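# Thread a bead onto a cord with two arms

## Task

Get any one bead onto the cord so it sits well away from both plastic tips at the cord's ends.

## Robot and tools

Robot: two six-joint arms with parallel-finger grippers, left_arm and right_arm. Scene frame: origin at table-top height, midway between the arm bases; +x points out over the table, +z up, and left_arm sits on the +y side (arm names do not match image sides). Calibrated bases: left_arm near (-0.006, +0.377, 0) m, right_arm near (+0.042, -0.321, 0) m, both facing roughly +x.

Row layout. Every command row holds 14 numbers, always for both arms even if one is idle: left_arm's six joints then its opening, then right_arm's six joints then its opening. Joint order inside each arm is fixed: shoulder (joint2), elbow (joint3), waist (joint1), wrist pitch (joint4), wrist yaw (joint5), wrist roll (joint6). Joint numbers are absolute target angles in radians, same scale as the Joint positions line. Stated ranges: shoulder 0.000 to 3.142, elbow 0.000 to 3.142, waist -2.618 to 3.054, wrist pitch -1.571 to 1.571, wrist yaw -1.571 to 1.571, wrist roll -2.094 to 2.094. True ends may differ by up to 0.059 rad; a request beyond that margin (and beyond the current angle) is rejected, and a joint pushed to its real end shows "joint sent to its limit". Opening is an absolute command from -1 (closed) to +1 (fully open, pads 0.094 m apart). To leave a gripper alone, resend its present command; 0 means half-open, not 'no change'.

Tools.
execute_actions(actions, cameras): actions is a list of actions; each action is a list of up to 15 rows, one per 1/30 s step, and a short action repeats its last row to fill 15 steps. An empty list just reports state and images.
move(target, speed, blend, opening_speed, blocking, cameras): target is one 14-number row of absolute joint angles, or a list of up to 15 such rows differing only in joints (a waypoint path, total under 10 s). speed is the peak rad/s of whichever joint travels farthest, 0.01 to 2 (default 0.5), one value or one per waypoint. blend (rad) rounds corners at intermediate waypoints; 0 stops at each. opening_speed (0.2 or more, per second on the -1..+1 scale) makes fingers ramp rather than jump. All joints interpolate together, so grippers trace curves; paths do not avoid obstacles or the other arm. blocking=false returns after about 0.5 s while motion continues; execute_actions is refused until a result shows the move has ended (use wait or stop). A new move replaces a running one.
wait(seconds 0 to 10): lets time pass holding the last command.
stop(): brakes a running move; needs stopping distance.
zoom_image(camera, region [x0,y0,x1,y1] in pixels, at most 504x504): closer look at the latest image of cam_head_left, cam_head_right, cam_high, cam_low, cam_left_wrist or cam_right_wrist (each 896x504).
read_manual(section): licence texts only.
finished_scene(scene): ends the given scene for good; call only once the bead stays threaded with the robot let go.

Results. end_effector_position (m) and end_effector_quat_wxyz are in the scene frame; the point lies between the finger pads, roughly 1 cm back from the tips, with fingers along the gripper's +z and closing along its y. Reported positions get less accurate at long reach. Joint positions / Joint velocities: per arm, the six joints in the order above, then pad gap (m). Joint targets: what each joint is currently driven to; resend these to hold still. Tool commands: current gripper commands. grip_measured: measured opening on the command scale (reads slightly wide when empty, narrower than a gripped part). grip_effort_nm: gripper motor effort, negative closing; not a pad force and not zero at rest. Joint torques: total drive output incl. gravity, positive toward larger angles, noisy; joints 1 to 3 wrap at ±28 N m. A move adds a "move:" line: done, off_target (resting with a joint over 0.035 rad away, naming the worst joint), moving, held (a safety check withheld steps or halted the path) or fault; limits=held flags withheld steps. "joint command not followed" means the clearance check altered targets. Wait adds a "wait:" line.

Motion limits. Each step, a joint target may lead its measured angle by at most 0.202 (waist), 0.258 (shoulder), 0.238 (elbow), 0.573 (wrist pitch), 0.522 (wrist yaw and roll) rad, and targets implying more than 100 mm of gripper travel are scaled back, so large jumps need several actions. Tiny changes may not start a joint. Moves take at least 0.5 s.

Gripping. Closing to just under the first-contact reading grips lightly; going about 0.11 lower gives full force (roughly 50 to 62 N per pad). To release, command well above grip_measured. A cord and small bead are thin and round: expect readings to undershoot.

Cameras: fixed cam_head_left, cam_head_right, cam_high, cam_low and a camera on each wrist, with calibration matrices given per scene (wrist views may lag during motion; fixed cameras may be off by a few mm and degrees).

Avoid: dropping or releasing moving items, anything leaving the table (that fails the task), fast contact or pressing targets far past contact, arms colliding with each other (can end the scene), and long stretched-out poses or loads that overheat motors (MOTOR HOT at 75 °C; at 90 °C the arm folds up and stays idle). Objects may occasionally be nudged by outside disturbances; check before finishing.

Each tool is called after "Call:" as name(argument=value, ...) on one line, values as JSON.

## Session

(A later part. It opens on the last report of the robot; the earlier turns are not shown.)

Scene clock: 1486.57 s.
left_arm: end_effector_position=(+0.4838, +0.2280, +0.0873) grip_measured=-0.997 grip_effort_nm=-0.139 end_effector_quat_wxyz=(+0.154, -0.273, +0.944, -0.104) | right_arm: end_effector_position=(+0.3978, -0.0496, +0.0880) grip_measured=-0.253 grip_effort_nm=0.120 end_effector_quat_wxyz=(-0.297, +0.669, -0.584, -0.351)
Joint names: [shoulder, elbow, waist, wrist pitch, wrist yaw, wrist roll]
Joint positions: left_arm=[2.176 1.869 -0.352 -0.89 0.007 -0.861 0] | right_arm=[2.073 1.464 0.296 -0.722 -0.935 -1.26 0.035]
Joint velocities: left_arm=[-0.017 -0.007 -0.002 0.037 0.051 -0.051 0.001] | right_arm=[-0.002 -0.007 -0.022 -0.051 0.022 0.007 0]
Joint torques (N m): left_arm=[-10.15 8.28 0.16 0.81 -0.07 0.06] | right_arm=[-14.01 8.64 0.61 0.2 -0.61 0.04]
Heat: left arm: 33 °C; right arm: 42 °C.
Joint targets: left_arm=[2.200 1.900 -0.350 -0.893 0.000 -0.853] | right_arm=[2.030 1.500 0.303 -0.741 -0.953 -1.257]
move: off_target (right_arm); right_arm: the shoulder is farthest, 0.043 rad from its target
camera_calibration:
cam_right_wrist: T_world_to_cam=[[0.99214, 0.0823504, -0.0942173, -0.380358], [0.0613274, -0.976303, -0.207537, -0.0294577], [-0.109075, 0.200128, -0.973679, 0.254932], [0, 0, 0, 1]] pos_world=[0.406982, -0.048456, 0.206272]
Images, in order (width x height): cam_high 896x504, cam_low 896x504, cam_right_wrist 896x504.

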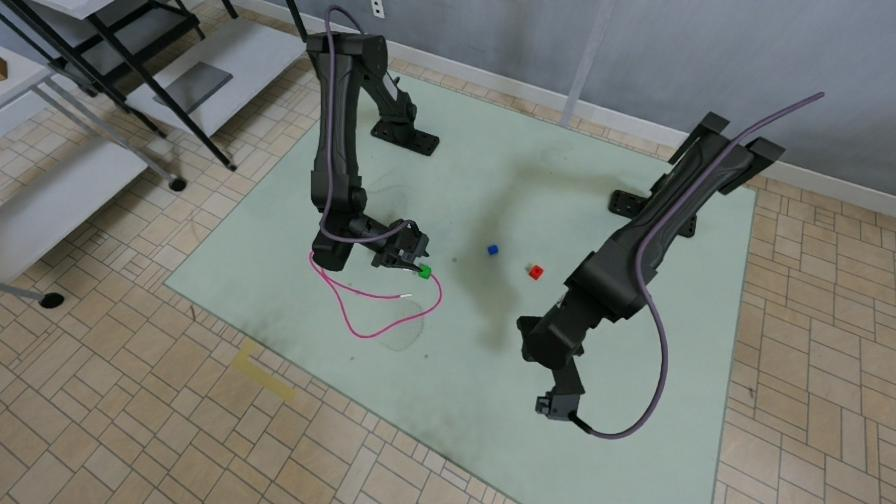

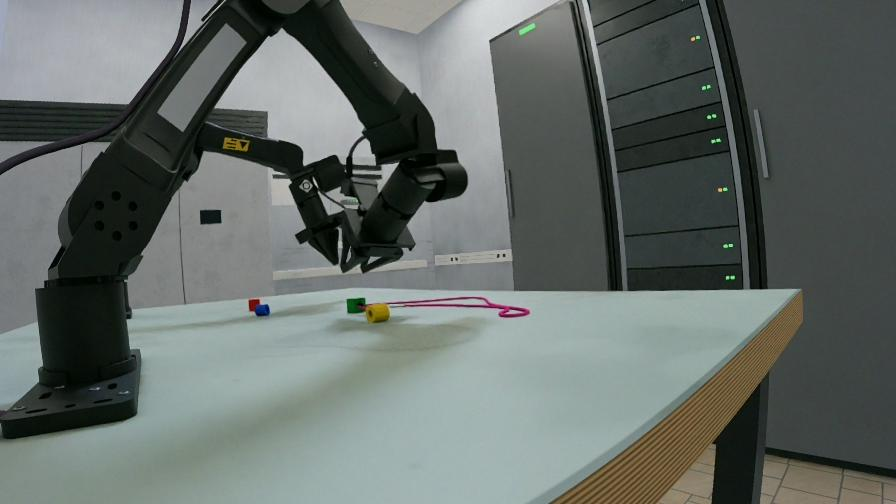

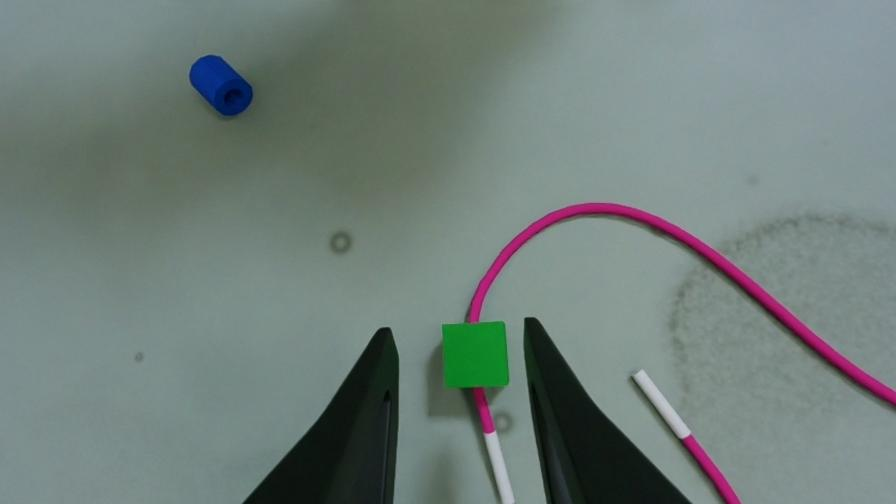

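Call:
move(target=[[2.2,1.9,-0.35,-0.893,0,-0.853,-1,2.0,1.55,0.303,-0.79,-0.953,-1.257,-0.25],[2.2,1.9,-0.35,-0.893,0,-0.853,-1,2.25,2.21,0.548,-1.5,0,-1.25,-0.25]], blend=0.05, cameras=["cam_right_wrist","cam_high","cam_low"])

Scene clock: 1504.83 s.
left_arm: end_effector_position=(+0.4838, +0.2280, +0.0873) grip_measured=-0.997 grip_effort_nm=-0.139 end_effector_quat_wxyz=(+0.154, -0.273, +0.944, -0.104) | right_arm: end_effector_position=(+0.4089, -0.0841, +0.1252) grip_measured=-0.253 grip_effort_nm=0.120 end_effector_quat_wxyz=(-0.016, +0.791, -0.611, +0.005)
Joint names: [shoulder, elbow, waist, wrist pitch, wrist yaw, wrist roll]
Joint positions: left_arm=[2.176 1.869 -0.352 -0.89 0.007 -0.861 0] | right_arm=[2.228 2.171 0.544 -1.481 -0.001 -1.255 0.035]
Joint velocities: left_arm=[0.007 0.002 0.002 -0.081 0.007 -0.051 -0.001] | right_arm=[0.002 -0.007 -0.007 -0.051 -0.037 0.022 -0.001]
Joint torques (N m): left_arm=[-10.17 8.31 0.17 0.81 -0.07 0.06] | right_arm=[-10.17 8.83 0.36 -0.11 -0.02 0.05]
Heat: left arm: 33 °C; right arm: 44 °C.
Joint targets: left_arm=[2.200 1.900 -0.350 -0.893 0.000 -0.853] | right_arm=[2.250 2.210 0.548 -1.500 0.000 -1.250]
move: off_target (right_arm); blend cut to 0.025 rad at target 1; right_arm: the elbow is farthest, 0.039 rad from its target
camera_calibration:
cam_right_wrist: T_world_to_cam=[[0.987654, 0.153792, 0.0297977, -0.392716], [0.0951554, -0.740081, 0.665752, -0.159339], [0.12444, -0.654697, -0.745578, 0.103338], [0, 0, 0, 1]] pos_world=[0.39017, 0.0101279, 0.194829]
Images, in order (width x height): cam_high 896x504, cam_low 896x504, cam_right_wrist 896x504.

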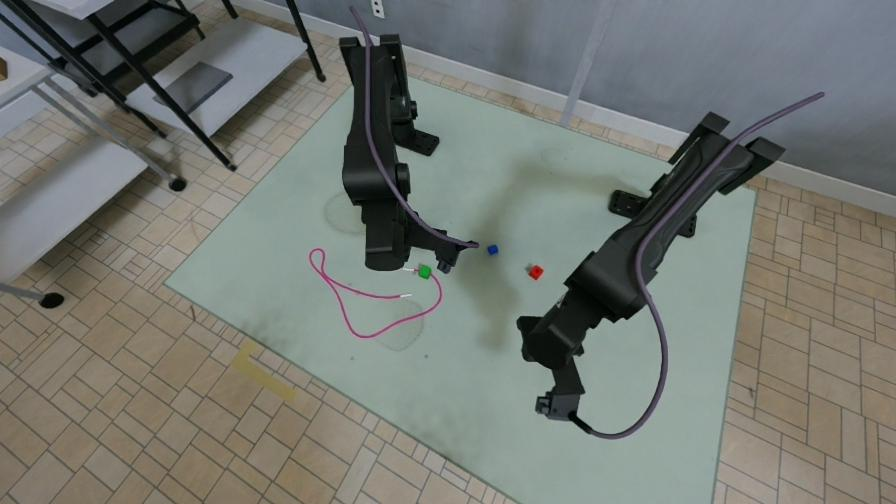

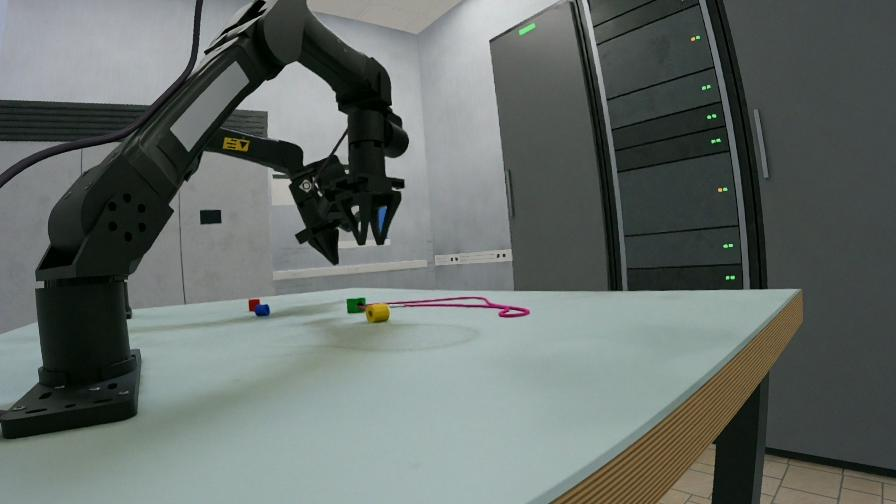

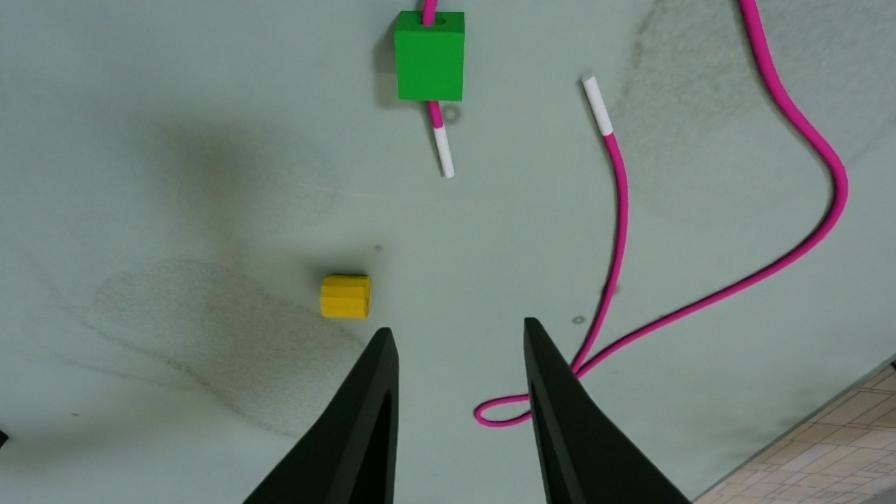

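Call:
move(target=[2.2,1.9,-0.35,-0.893,0,-0.853,-1,2.237,1.866,0.517,-1.225,0,-1.25,-0.25], speed=0.3, cameras=["cam_right_wrist"])

Scene clock: 1522.40 s.
left_arm: end_effector_position=(+0.4838, +0.2280, +0.0873) grip_measured=-0.997 grip_effort_nm=-0.139 end_effector_quat_wxyz=(+0.154, -0.273, +0.944, -0.104) | right_arm: end_effector_position=(+0.4049, -0.0967, +0.0521) grip_measured=-0.253 grip_effort_nm=0.125 end_effector_quat_wxyz=(+0.009, +0.785, -0.619, -0.003)
Joint names: [shoulder, elbow, waist, wrist pitch, wrist yaw, wrist roll]
Joint positions: left_arm=[2.176 1.869 -0.352 -0.89 0.007 -0.861 0] | right_arm=[2.228 1.881 0.524 -1.242 0.001 -1.254 0.035]
Joint velocities: left_arm=[0.002 -0.002 -0.027 -0.037 -0.007 0.066 0] | right_arm=[0.007 -0.007 -0.007 0.037 0.022 -0.007 0]
Joint torques (N m): left_arm=[-10.18 8.29 0.16 0.81 -0.08 0.07] | right_arm=[-11.07 4.67 -0.62 0.15 -0.01 0.05]
Heat: left arm: 32 °C; right arm: 43 °C.
Joint targets: left_arm=[2.200 1.900 -0.350 -0.893 0.000 -0.853] | right_arm=[2.237 1.866 0.517 -1.225 0.000 -1.250]
move: done
camera_calibration:
cam_right_wrist: T_world_to_cam=[[0.990838, 0.133963, -0.0171691, -0.385429], [0.109556, -0.722875, 0.682239, -0.124707], [0.0789837, -0.677869, -0.730928, 0.0564419], [0, 0, 0, 1]] pos_world=[0.391102, -0.000254339, 0.119718]
Images, in order (width x height): cam_right_wrist 896x504.

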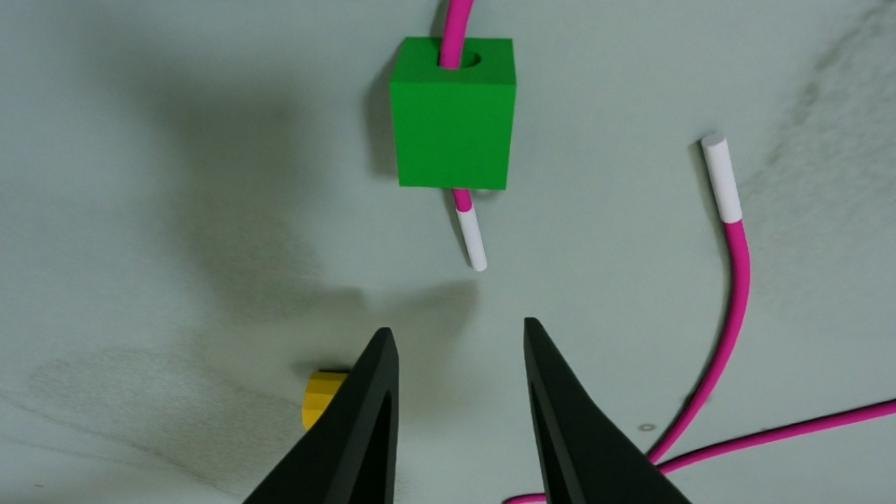

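Call:
move(target=[2.2,1.9,-0.35,-0.893,0,-0.853,-1,2.25,1.768,0.508,-1.115,0,-1.25,-0.45], speed=0.12, cameras=["cam_right_wrist"])

Scene clock: 1539.47 s.
left_arm: end_effector_position=(+0.4838, +0.2280, +0.0873) grip_measured=-0.997 grip_effort_nm=-0.139 end_effector_quat_wxyz=(+0.154, -0.273, +0.944, -0.104) | right_arm: end_effector_position=(+0.4058, -0.0993, +0.0270) grip_measured=-0.447 grip_effort_nm=-0.173 end_effector_quat_wxyz=(+0.004, +0.783, -0.622, -0.001)
Joint names: [shoulder, elbow, waist, wrist pitch, wrist yaw, wrist roll]
Joint positions: left_arm=[2.176 1.869 -0.352 -0.89 0.007 -0.861 0] | right_arm=[2.231 1.785 0.518 -1.132 0.001 -1.254 0.026]
Joint velocities: left_arm=[-0.022 0.002 -0.012 0.007 -0.007 -0.007 0] | right_arm=[0.017 -0.002 -0.017 0.037 0.007 0.007 0]
Joint torques (N m): left_arm=[-10.15 8.29 0.18 0.81 -0.08 0.06] | right_arm=[-10.25 4.52 -0.96 0.17 -0.04 0.05]
Heat: left arm: 32 °C; right arm: 43 °C.
Joint targets: left_arm=[2.200 1.900 -0.350 -0.893 0.000 -0.853] | right_arm=[2.250 1.768 0.508 -1.115 0.000 -1.250]
move: done
camera_calibration:
cam_right_wrist: T_world_to_cam=[[0.991751, 0.127983, -0.00705703, -0.387618], [0.0987056, -0.727438, 0.679037, -0.105482], [0.0817713, -0.674132, -0.734071, 0.0356575], [0, 0, 0, 1]] pos_world=[0.391917, -0.00308565, 0.095066]
Images, in order (width x height): cam_right_wrist 896x504.

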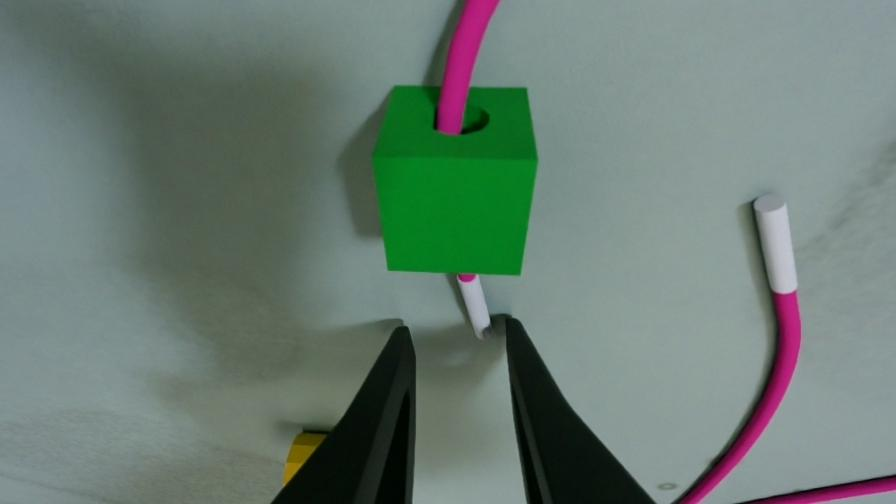

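Call:
move(target=[2.2,1.9,-0.35,-0.893,0,-0.853,-1,2.27,1.84,0.541,-1.15,0,-1.25,-0.5], speed=0.12, cameras=["cam_right_wrist"])

Scene clock: 1554.47 s.
left_arm: end_effector_position=(+0.4838, +0.2280, +0.0873) grip_measured=-0.997 grip_effort_nm=-0.139 end_effector_quat_wxyz=(+0.154, -0.273, +0.944, -0.104) | right_arm: end_effector_position=(+0.4057, -0.0925, +0.0250) grip_measured=-0.497 grip_effort_nm=-0.168 end_effector_quat_wxyz=(+0.004, +0.788, -0.616, +0.000)
Joint names: [shoulder, elbow, waist, wrist pitch, wrist yaw, wrist roll]
Joint positions: left_arm=[2.176 1.869 -0.352 -0.89 0.007 -0.861 0] | right_arm=[2.247 1.804 0.532 -1.135 0.002 -1.254 0.024]
Joint velocities: left_arm=[0.007 -0.012 0.007 -0.066 0.007 0.007 -0.001] | right_arm=[0.002 0.002 -0.002 0.051 -0.066 0.007 -0.001]
Joint torques (N m): left_arm=[-10.17 8.32 0.17 0.81 -0.07 0.06] | right_arm=[-10.11 8.57 0.91 -0.15 -0.02 0.05]
Heat: left arm: 32 °C; right arm: 39 °C.
Joint targets: left_arm=[2.200 1.900 -0.350 -0.893 0.000 -0.853] | right_arm=[2.270 1.840 0.541 -1.150 0.000 -1.250]
move: off_target (right_arm); right_arm: the elbow is farthest, 0.036 rad from its target
camera_calibration:
cam_right_wrist: T_world_to_cam=[[0.98985, 0.141971, -0.00643847, -0.386416], [0.108421, -0.725093, 0.680063, -0.102934], [0.0918807, -0.673858, -0.733126, 0.0346347], [0, 0, 0, 1]] pos_world=[0.390472, 0.00356189, 0.0929054]
Images, in order (width x height): cam_right_wrist 896x504.

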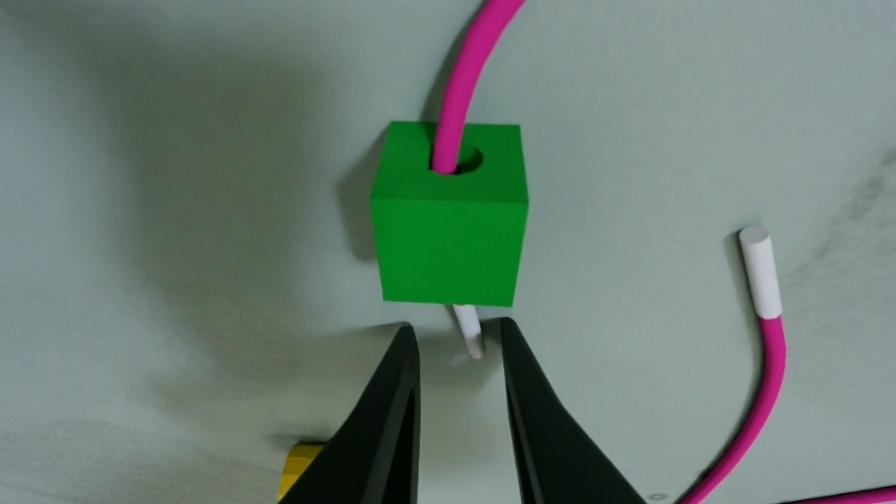

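Call:
move(target=[2.2,1.9,-0.35,-0.893,0,-0.853,-1,2.27,1.84,0.541,-1.15,0,-1.25,-1], opening_speed=0.5, cameras=["cam_right_wrist"])

Scene clock: 1559.07 s.
left_arm: end_effector_position=(+0.4838, +0.2280, +0.0873) grip_measured=-0.997 grip_effort_nm=-0.139 end_effector_quat_wxyz=(+0.154, -0.273, +0.944, -0.104) | right_arm: end_effector_position=(+0.4057, -0.0925, +0.0250) grip_measured=-0.931 grip_effort_nm=-1.013 end_effector_quat_wxyz=(+0.004, +0.788, -0.616, +0.000)
Joint names: [shoulder, elbow, waist, wrist pitch, wrist yaw, wrist roll]
Joint positions: left_arm=[2.176 1.869 -0.352 -0.89 0.007 -0.861 0] | right_arm=[2.247 1.804 0.532 -1.135 0.002 -1.254 0.003]
Joint velocities: left_arm=[0.017 0.002 0.002 -0.022 -0.007 0.081 0] | right_arm=[0.027 -0.007 0.007 -0.066 0.007 0.022 -0.001]
Joint torques (N m): left_arm=[-10.15 8.29 0.17 0.81 -0.08 0.06] | right_arm=[-10 8.57 0.8 -0.16 -0.04 0.05]
Heat: left arm: 32 °C; right arm: 39 °C.
Joint targets: left_arm=[2.200 1.900 -0.350 -0.893 0.000 -0.853] | right_arm=[2.270 1.840 0.541 -1.150 0.000 -1.250]
move: off_target (right_arm); right_arm: the elbow is farthest, 0.036 rad from its target
camera_calibration:
cam_right_wrist: T_world_to_cam=[[0.98985, 0.141971, -0.00643847, -0.386416], [0.108421, -0.725093, 0.680063, -0.102934], [0.0918807, -0.673858, -0.733126, 0.0346347], [0, 0, 0, 1]] pos_world=[0.390472, 0.00356189, 0.0929054]
Images, in order (width x height): cam_right_wrist 896x504.

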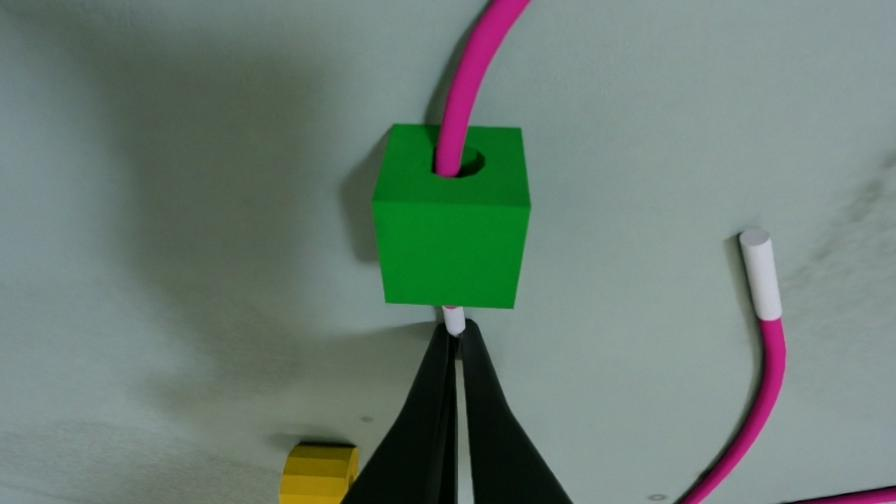

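Call:
move(target=[2.2,1.9,-0.35,-0.893,0,-0.853,-1,2.275,2.12,0.541,-1.42,0,-1.25,-1], speed=0.1, cameras=["cam_right_wrist","cam_low","cam_high"])

Scene clock: 1567.97 s.
left_arm: end_effector_position=(+0.4838, +0.2280, +0.0873) grip_measured=-0.997 grip_effort_nm=-0.139 end_effector_quat_wxyz=(+0.154, -0.273, +0.944, -0.104) | right_arm: end_effector_position=(+0.4121, -0.0885, +0.0915) grip_measured=-0.933 grip_effort_nm=-1.057 end_effector_quat_wxyz=(+0.002, +0.788, -0.616, +0.000)
Joint names: [shoulder, elbow, waist, wrist pitch, wrist yaw, wrist roll]
Joint positions: left_arm=[2.176 1.869 -0.352 -0.89 0.007 -0.861 0] | right_arm=[2.255 2.082 0.532 -1.401 0.002 -1.254 0.003]
Joint velocities: left_arm=[0.007 -0.002 0.002 0.007 -0.022 0.022 0] | right_arm=[-0.007 0.002 -0.002 -0.022 -0.066 0.022 0]
Joint torques (N m): left_arm=[-10.15 8.31 0.17 0.81 -0.07 0.06] | right_arm=[-10.48 8.84 0.75 -0.19 -0.04 0.06]
Heat: left arm: 32 °C; right arm: 39 °C.
Joint targets: left_arm=[2.200 1.900 -0.350 -0.893 0.000 -0.853] | right_arm=[2.275 2.120 0.541 -1.420 0.000 -1.250]
move: off_target (right_arm); right_arm: the elbow is farthest, 0.038 rad from its target
camera_calibration:
cam_right_wrist: T_world_to_cam=[[0.989867, 0.141982, -0.00190511, -0.393283], [0.105567, -0.726882, 0.6786, -0.144813], [0.0949642, -0.671925, -0.734505, 0.0845321], [0, 0, 0, 1]] pos_world=[0.396558, 0.00737642, 0.15961]
Images, in order (width x height): cam_high 896x504, cam_low 896x504, cam_right_wrist 896x504.

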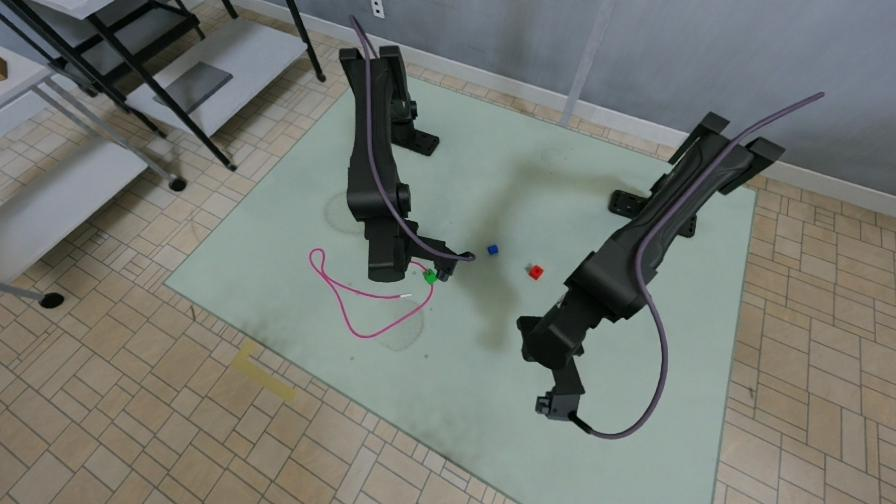

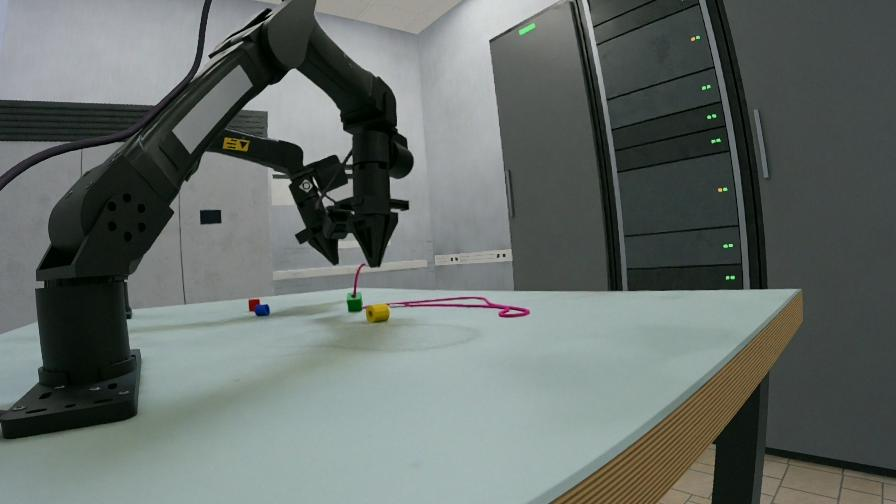

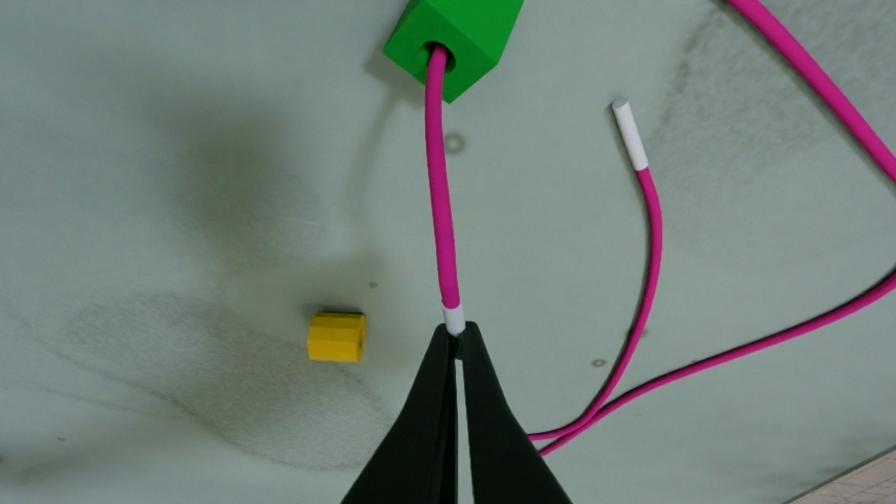

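Call:
move(target=[2.2,1.9,-0.35,-0.893,0,-0.853,-1,2.27,2.2,0.541,-1.5,0,-1.25,-1], speed=0.1, cameras=["cam_right_wrist","cam_low"])

Scene clock: 1573.10 s.
left_arm: end_effector_position=(+0.4838, +0.2280, +0.0873) grip_measured=-0.997 grip_effort_nm=-0.139 end_effector_quat_wxyz=(+0.154, -0.273, +0.944, -0.104) | right_arm: end_effector_position=(+0.4104, -0.0896, +0.1113) grip_measured=-0.933 grip_effort_nm=-1.057 end_effector_quat_wxyz=(+0.002, +0.788, -0.616, +0.000)
Joint names: [shoulder, elbow, waist, wrist pitch, wrist yaw, wrist roll]
Joint positions: left_arm=[2.176 1.869 -0.352 -0.89 0.007 -0.861 0] | right_arm=[2.256 2.162 0.532 -1.48 0.002 -1.254 0.003]
Joint velocities: left_arm=[-0.012 -0.002 0.002 0.022 0.022 0.066 0] | right_arm=[-0.012 0.002 0.017 -0.007 0.037 -0.066 -0.002]
Joint torques (N m): left_arm=[-10.17 8.31 0.18 0.81 -0.08 0.06] | right_arm=[-10.88 8.7 0.77 -0.18 -0.04 0.06]
Heat: left arm: 32 °C; right arm: 40 °C.
Joint targets: left_arm=[2.200 1.900 -0.350 -0.893 0.000 -0.853] | right_arm=[2.270 2.200 0.541 -1.500 0.000 -1.250]
move: off_target (right_arm); right_arm: the elbow is farthest, 0.038 rad from its target
camera_calibration:
cam_right_wrist: T_world_to_cam=[[0.989867, 0.141982, -0.00225383, -0.391316], [0.105786, -0.726744, 0.678713, -0.158931], [0.0947268, -0.672074, -0.7344, 0.0985532], [0, 0, 0, 1]] pos_world=[0.394828, 0.00629223, 0.179364]
Images, in order (width x height): cam_low 896x504, cam_right_wrist 896x504.

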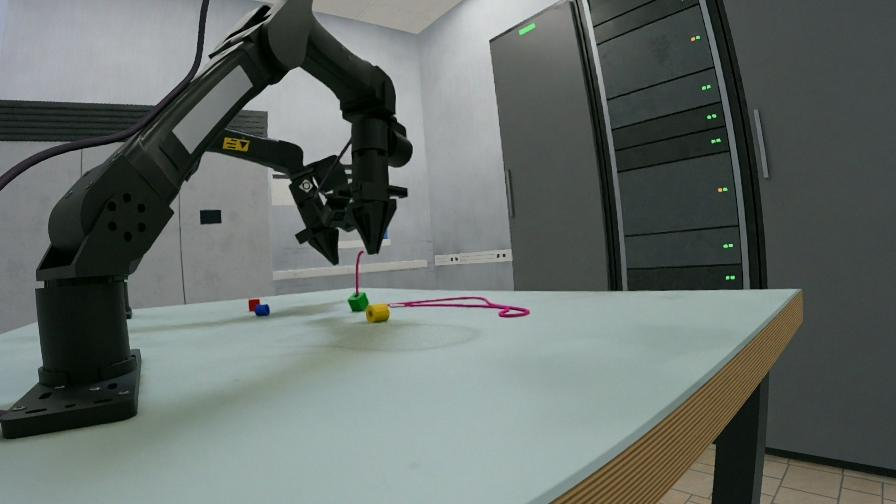

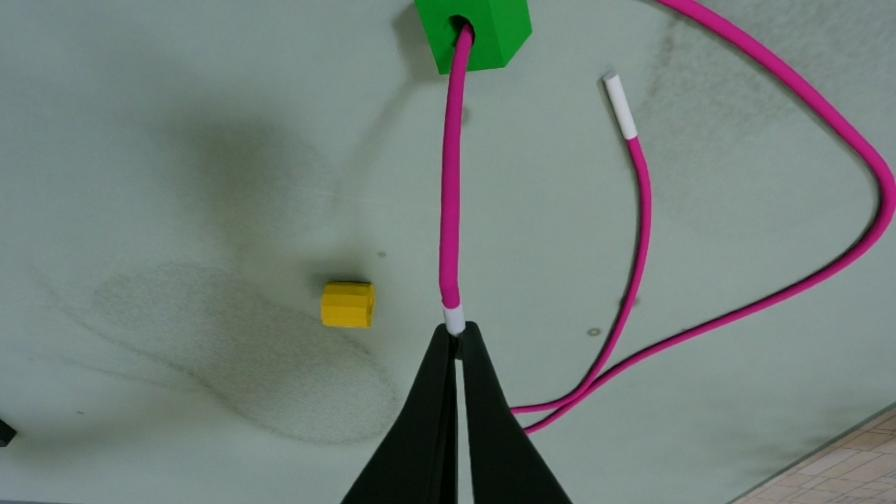

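Call:
move(target=[[2.2,1.9,-0.35,-0.893,0,-0.853,-1,2.18,1.95,0.44,-1.32,0,-1.25,-1],[2.2,1.9,-0.35,-0.893,0,-0.853,-1,2.10,1.625,0.398,-1.06,0,-1.25,-1]], speed=0.15, blend=0.1, cameras=["cam_right_wrist","cam_low"])

Scene clock: 1592.60 s.
left_arm: end_effector_position=(+0.4838, +0.2280, +0.0873) grip_measured=-0.997 grip_effort_nm=-0.139 end_effector_quat_wxyz=(+0.154, -0.273, +0.944, -0.104) | right_arm: end_effector_position=(+0.4077, -0.1511, +0.0242) grip_measured=-0.933 grip_effort_nm=-1.057 end_effector_quat_wxyz=(+0.007, +0.747, -0.664, -0.002)
Joint names: [shoulder, elbow, waist, wrist pitch, wrist yaw, wrist roll]
Joint positions: left_arm=[2.176 1.869 -0.352 -0.89 0.007 -0.861 0] | right_arm=[2.15 1.642 0.407 -1.078 0.002 -1.254 0.003]
Joint velocities: left_arm=[-0.007 -0.002 -0.002 0.037 -0.051 0.022 -0.001] | right_arm=[0.022 0.012 0.012 -0.022 0.007 0.051 0]
Joint torques (N m): left_arm=[-10.14 8.31 0.17 0.81 -0.07 0.07] | right_arm=[-14.98 4.49 -0.8 0.13 -0.03 0.04]
Heat: left arm: 32 °C; right arm: 43 °C.
Joint targets: left_arm=[2.200 1.900 -0.350 -0.893 0.000 -0.853] | right_arm=[2.100 1.625 0.398 -1.060 0.000 -1.250]
move: off_target (right_arm); right_arm: the shoulder is farthest, 0.050 rad from its target
camera_calibration:
cam_right_wrist: T_world_to_cam=[[0.999778, 0.0165375, -0.0130638, -0.402837], [0.0210035, -0.730892, 0.68217, -0.110405], [0.00173312, -0.682293, -0.731077, 0.0297905], [0, 0, 0, 1]] pos_world=[0.405014, -0.0537065, 0.0918316]
Images, in order (width x height): cam_low 896x504, cam_right_wrist 896x504.

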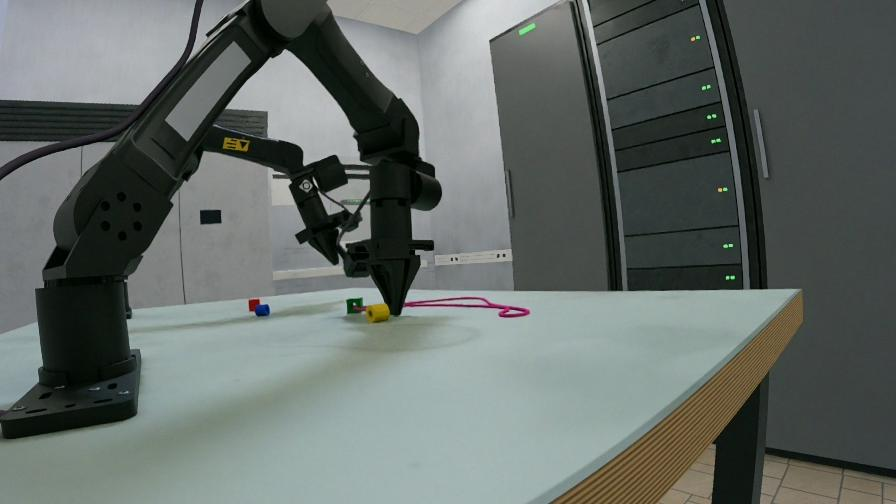

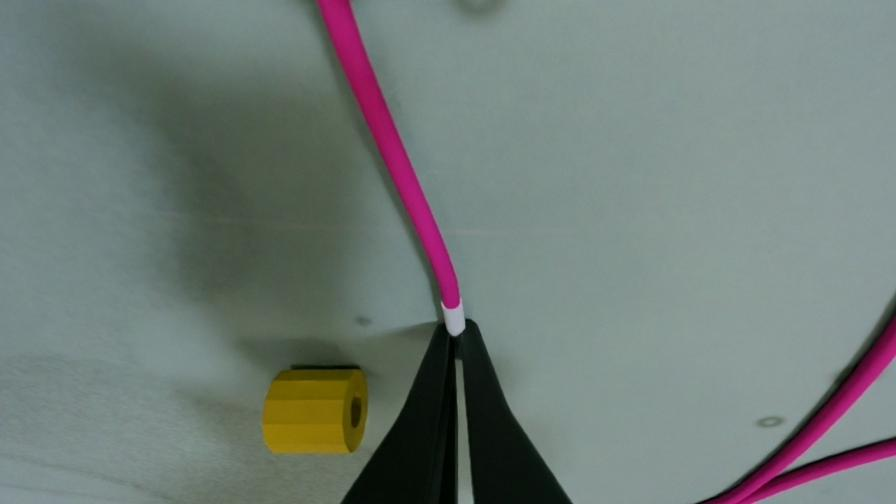

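Call:
move(target=[2.2,1.9,-0.35,-0.893,0,-0.853,-1,2.10,1.625,0.398,-1.06,0,-1.25,-0.7], opening_speed=0.5, cameras=[])

Call:
move(target=[[2.2,1.9,-0.35,-0.893,0,-0.853,-1,2.06,1.75,0.398,-1.22,0,-1.25,-0.7],[2.2,1.9,-0.35,-0.893,0,-0.853,-1,1.9,2.0,0.1,-1.57,0,-1.25,-0.7]], speed=[0.2,0.5], blend=0.02, cameras=["cam_high","cam_head_right","cam_low"])

Call:
zoom_image(camera="cam_high", region=[300, 210, 480, 350])

Scene clock: 1604.27 s.
left_arm: end_effector_position=(+0.4838, +0.2280, +0.0873) grip_measured=-0.997 grip_effort_nm=-0.144 end_effector_quat_wxyz=(+0.154, -0.273, +0.944, -0.104) | right_arm: end_effector_position=(+0.4079, -0.1510, +0.0242) grip_measured=-0.703 grip_effort_nm=0.125 end_effector_quat_wxyz=(+0.007, +0.747, -0.664, -0.002)
Joint names: [shoulder, elbow, waist, wrist pitch, wrist yaw, wrist roll]
Joint positions: left_arm=[2.176 1.869 -0.352 -0.89 0.007 -0.861 0] | right_arm=[2.15 1.642 0.407 -1.076 0.002 -1.254 0.014]
Joint velocities: left_arm=[0.007 -0.007 0.002 -0.037 0.051 -0.022 0] | right_arm=[-0.002 -0.002 -0.017 0.066 -0.11 0.022 -0.002]
Joint torques (N m): left_arm=[-10.17 8.31 0.17 0.81 -0.07 0.06] | right_arm=[-14.99 4.41 -0.77 0.14 -0.03 0.05]
Heat: left arm: 32 °C; right arm: 47 °C.
Joint targets: left_arm=[2.200 1.900 -0.350 -0.893 0.000 -0.853] | right_arm=[2.100 1.625 0.398 -1.060 0.000 -1.250]
move: off_target (right_arm); right_arm: the shoulder is farthest, 0.050 rad from its target
No camera images: "cameras" was empty.

Scene clock: 1606.47 s.
left_arm: end_effector_position=(+0.4838, +0.2280, +0.0873) grip_measured=-0.997 grip_effort_nm=-0.144 end_effector_quat_wxyz=(+0.154, -0.273, +0.944, -0.104) | right_arm: end_effector_position=(+0.4099, -0.2749, +0.1887) grip_measured=-0.703 grip_effort_nm=0.120 end_effector_quat_wxyz=(+0.028, -0.636, +0.771, -0.021)
Joint names: [shoulder, elbow, waist, wrist pitch, wrist yaw, wrist roll]
Joint positions: left_arm=[2.176 1.869 -0.352 -0.89 0.007 -0.861 0] | right_arm=[1.927 1.97 0.098 -1.544 0.006 -1.254 0.014]
Joint velocities: left_arm=[0.012 -0.002 -0.007 0.007 0.081 0.037 0] | right_arm=[-0.002 0.002 -0.002 0.022 -0.051 0.022 0.001]
Joint torques (N m): left_arm=[-10.14 8.28 0.17 0.81 -0.08 0.05] | right_arm=[-11.32 8.16 0.06 0 -0.07 0.05]
Heat: left arm: 32 °C; right arm: 47 °C.
Joint targets: left_arm=[2.200 1.900 -0.350 -0.893 0.000 -0.853] | right_arm=[1.900 2.000 0.100 -1.563 0.000 -1.250]
joint sent to its limit (right arm) — the wrist pitch, lower limit.
move: done
Images, in order (width x height): cam_head_right 896x504, cam_high 896x504, cam_low 896x504.

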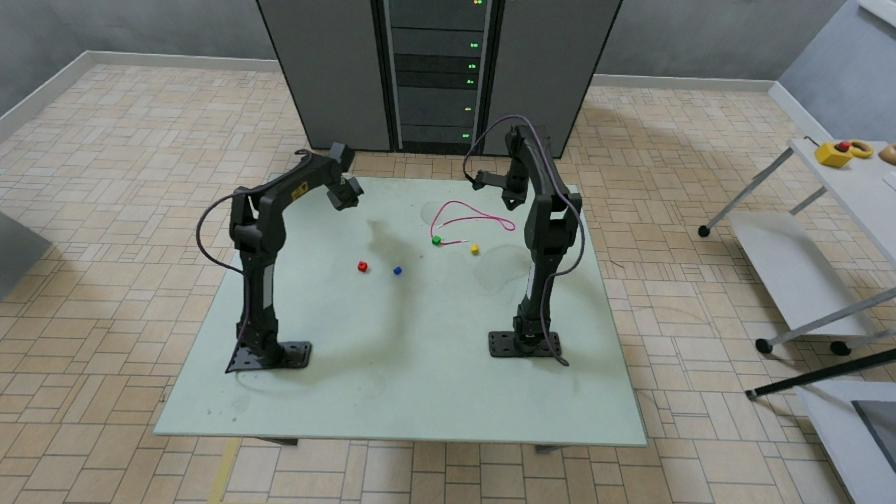

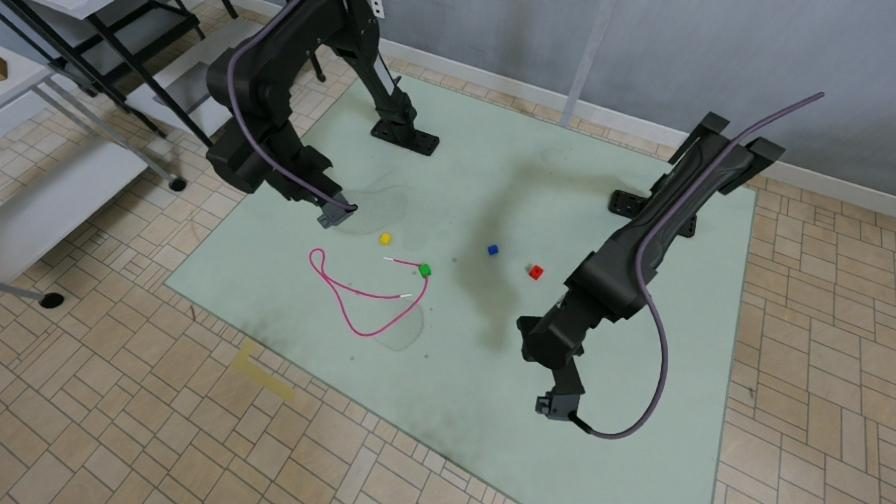

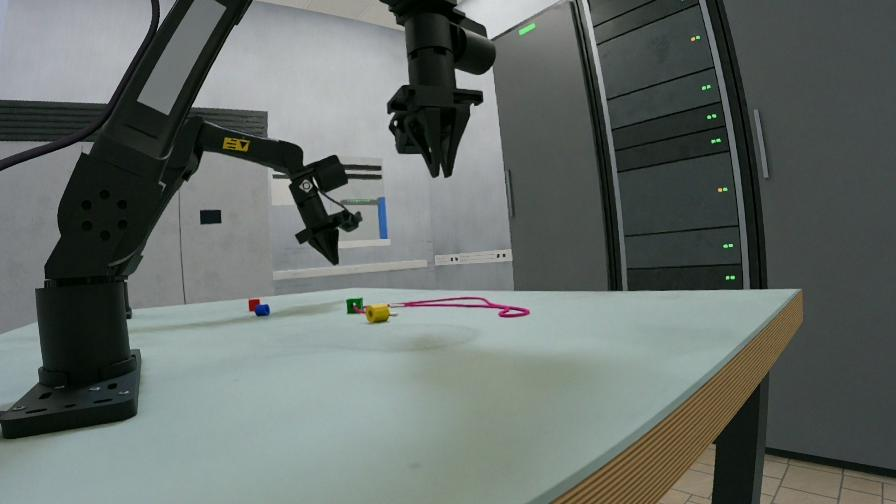

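Scaled by 2.800 from the camera's 896x504 image, which has a finer 1280x720 frame.

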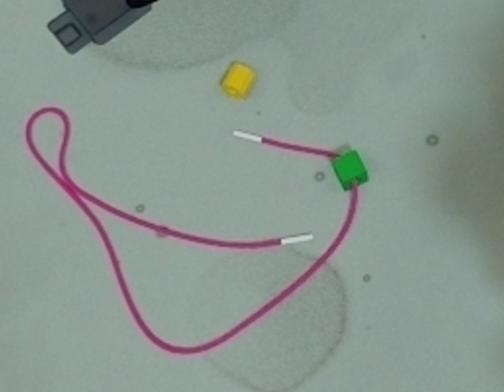

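Bead is about 65 mm from the tip.

Call:
finished_scene(scene=2)

The scene is finished.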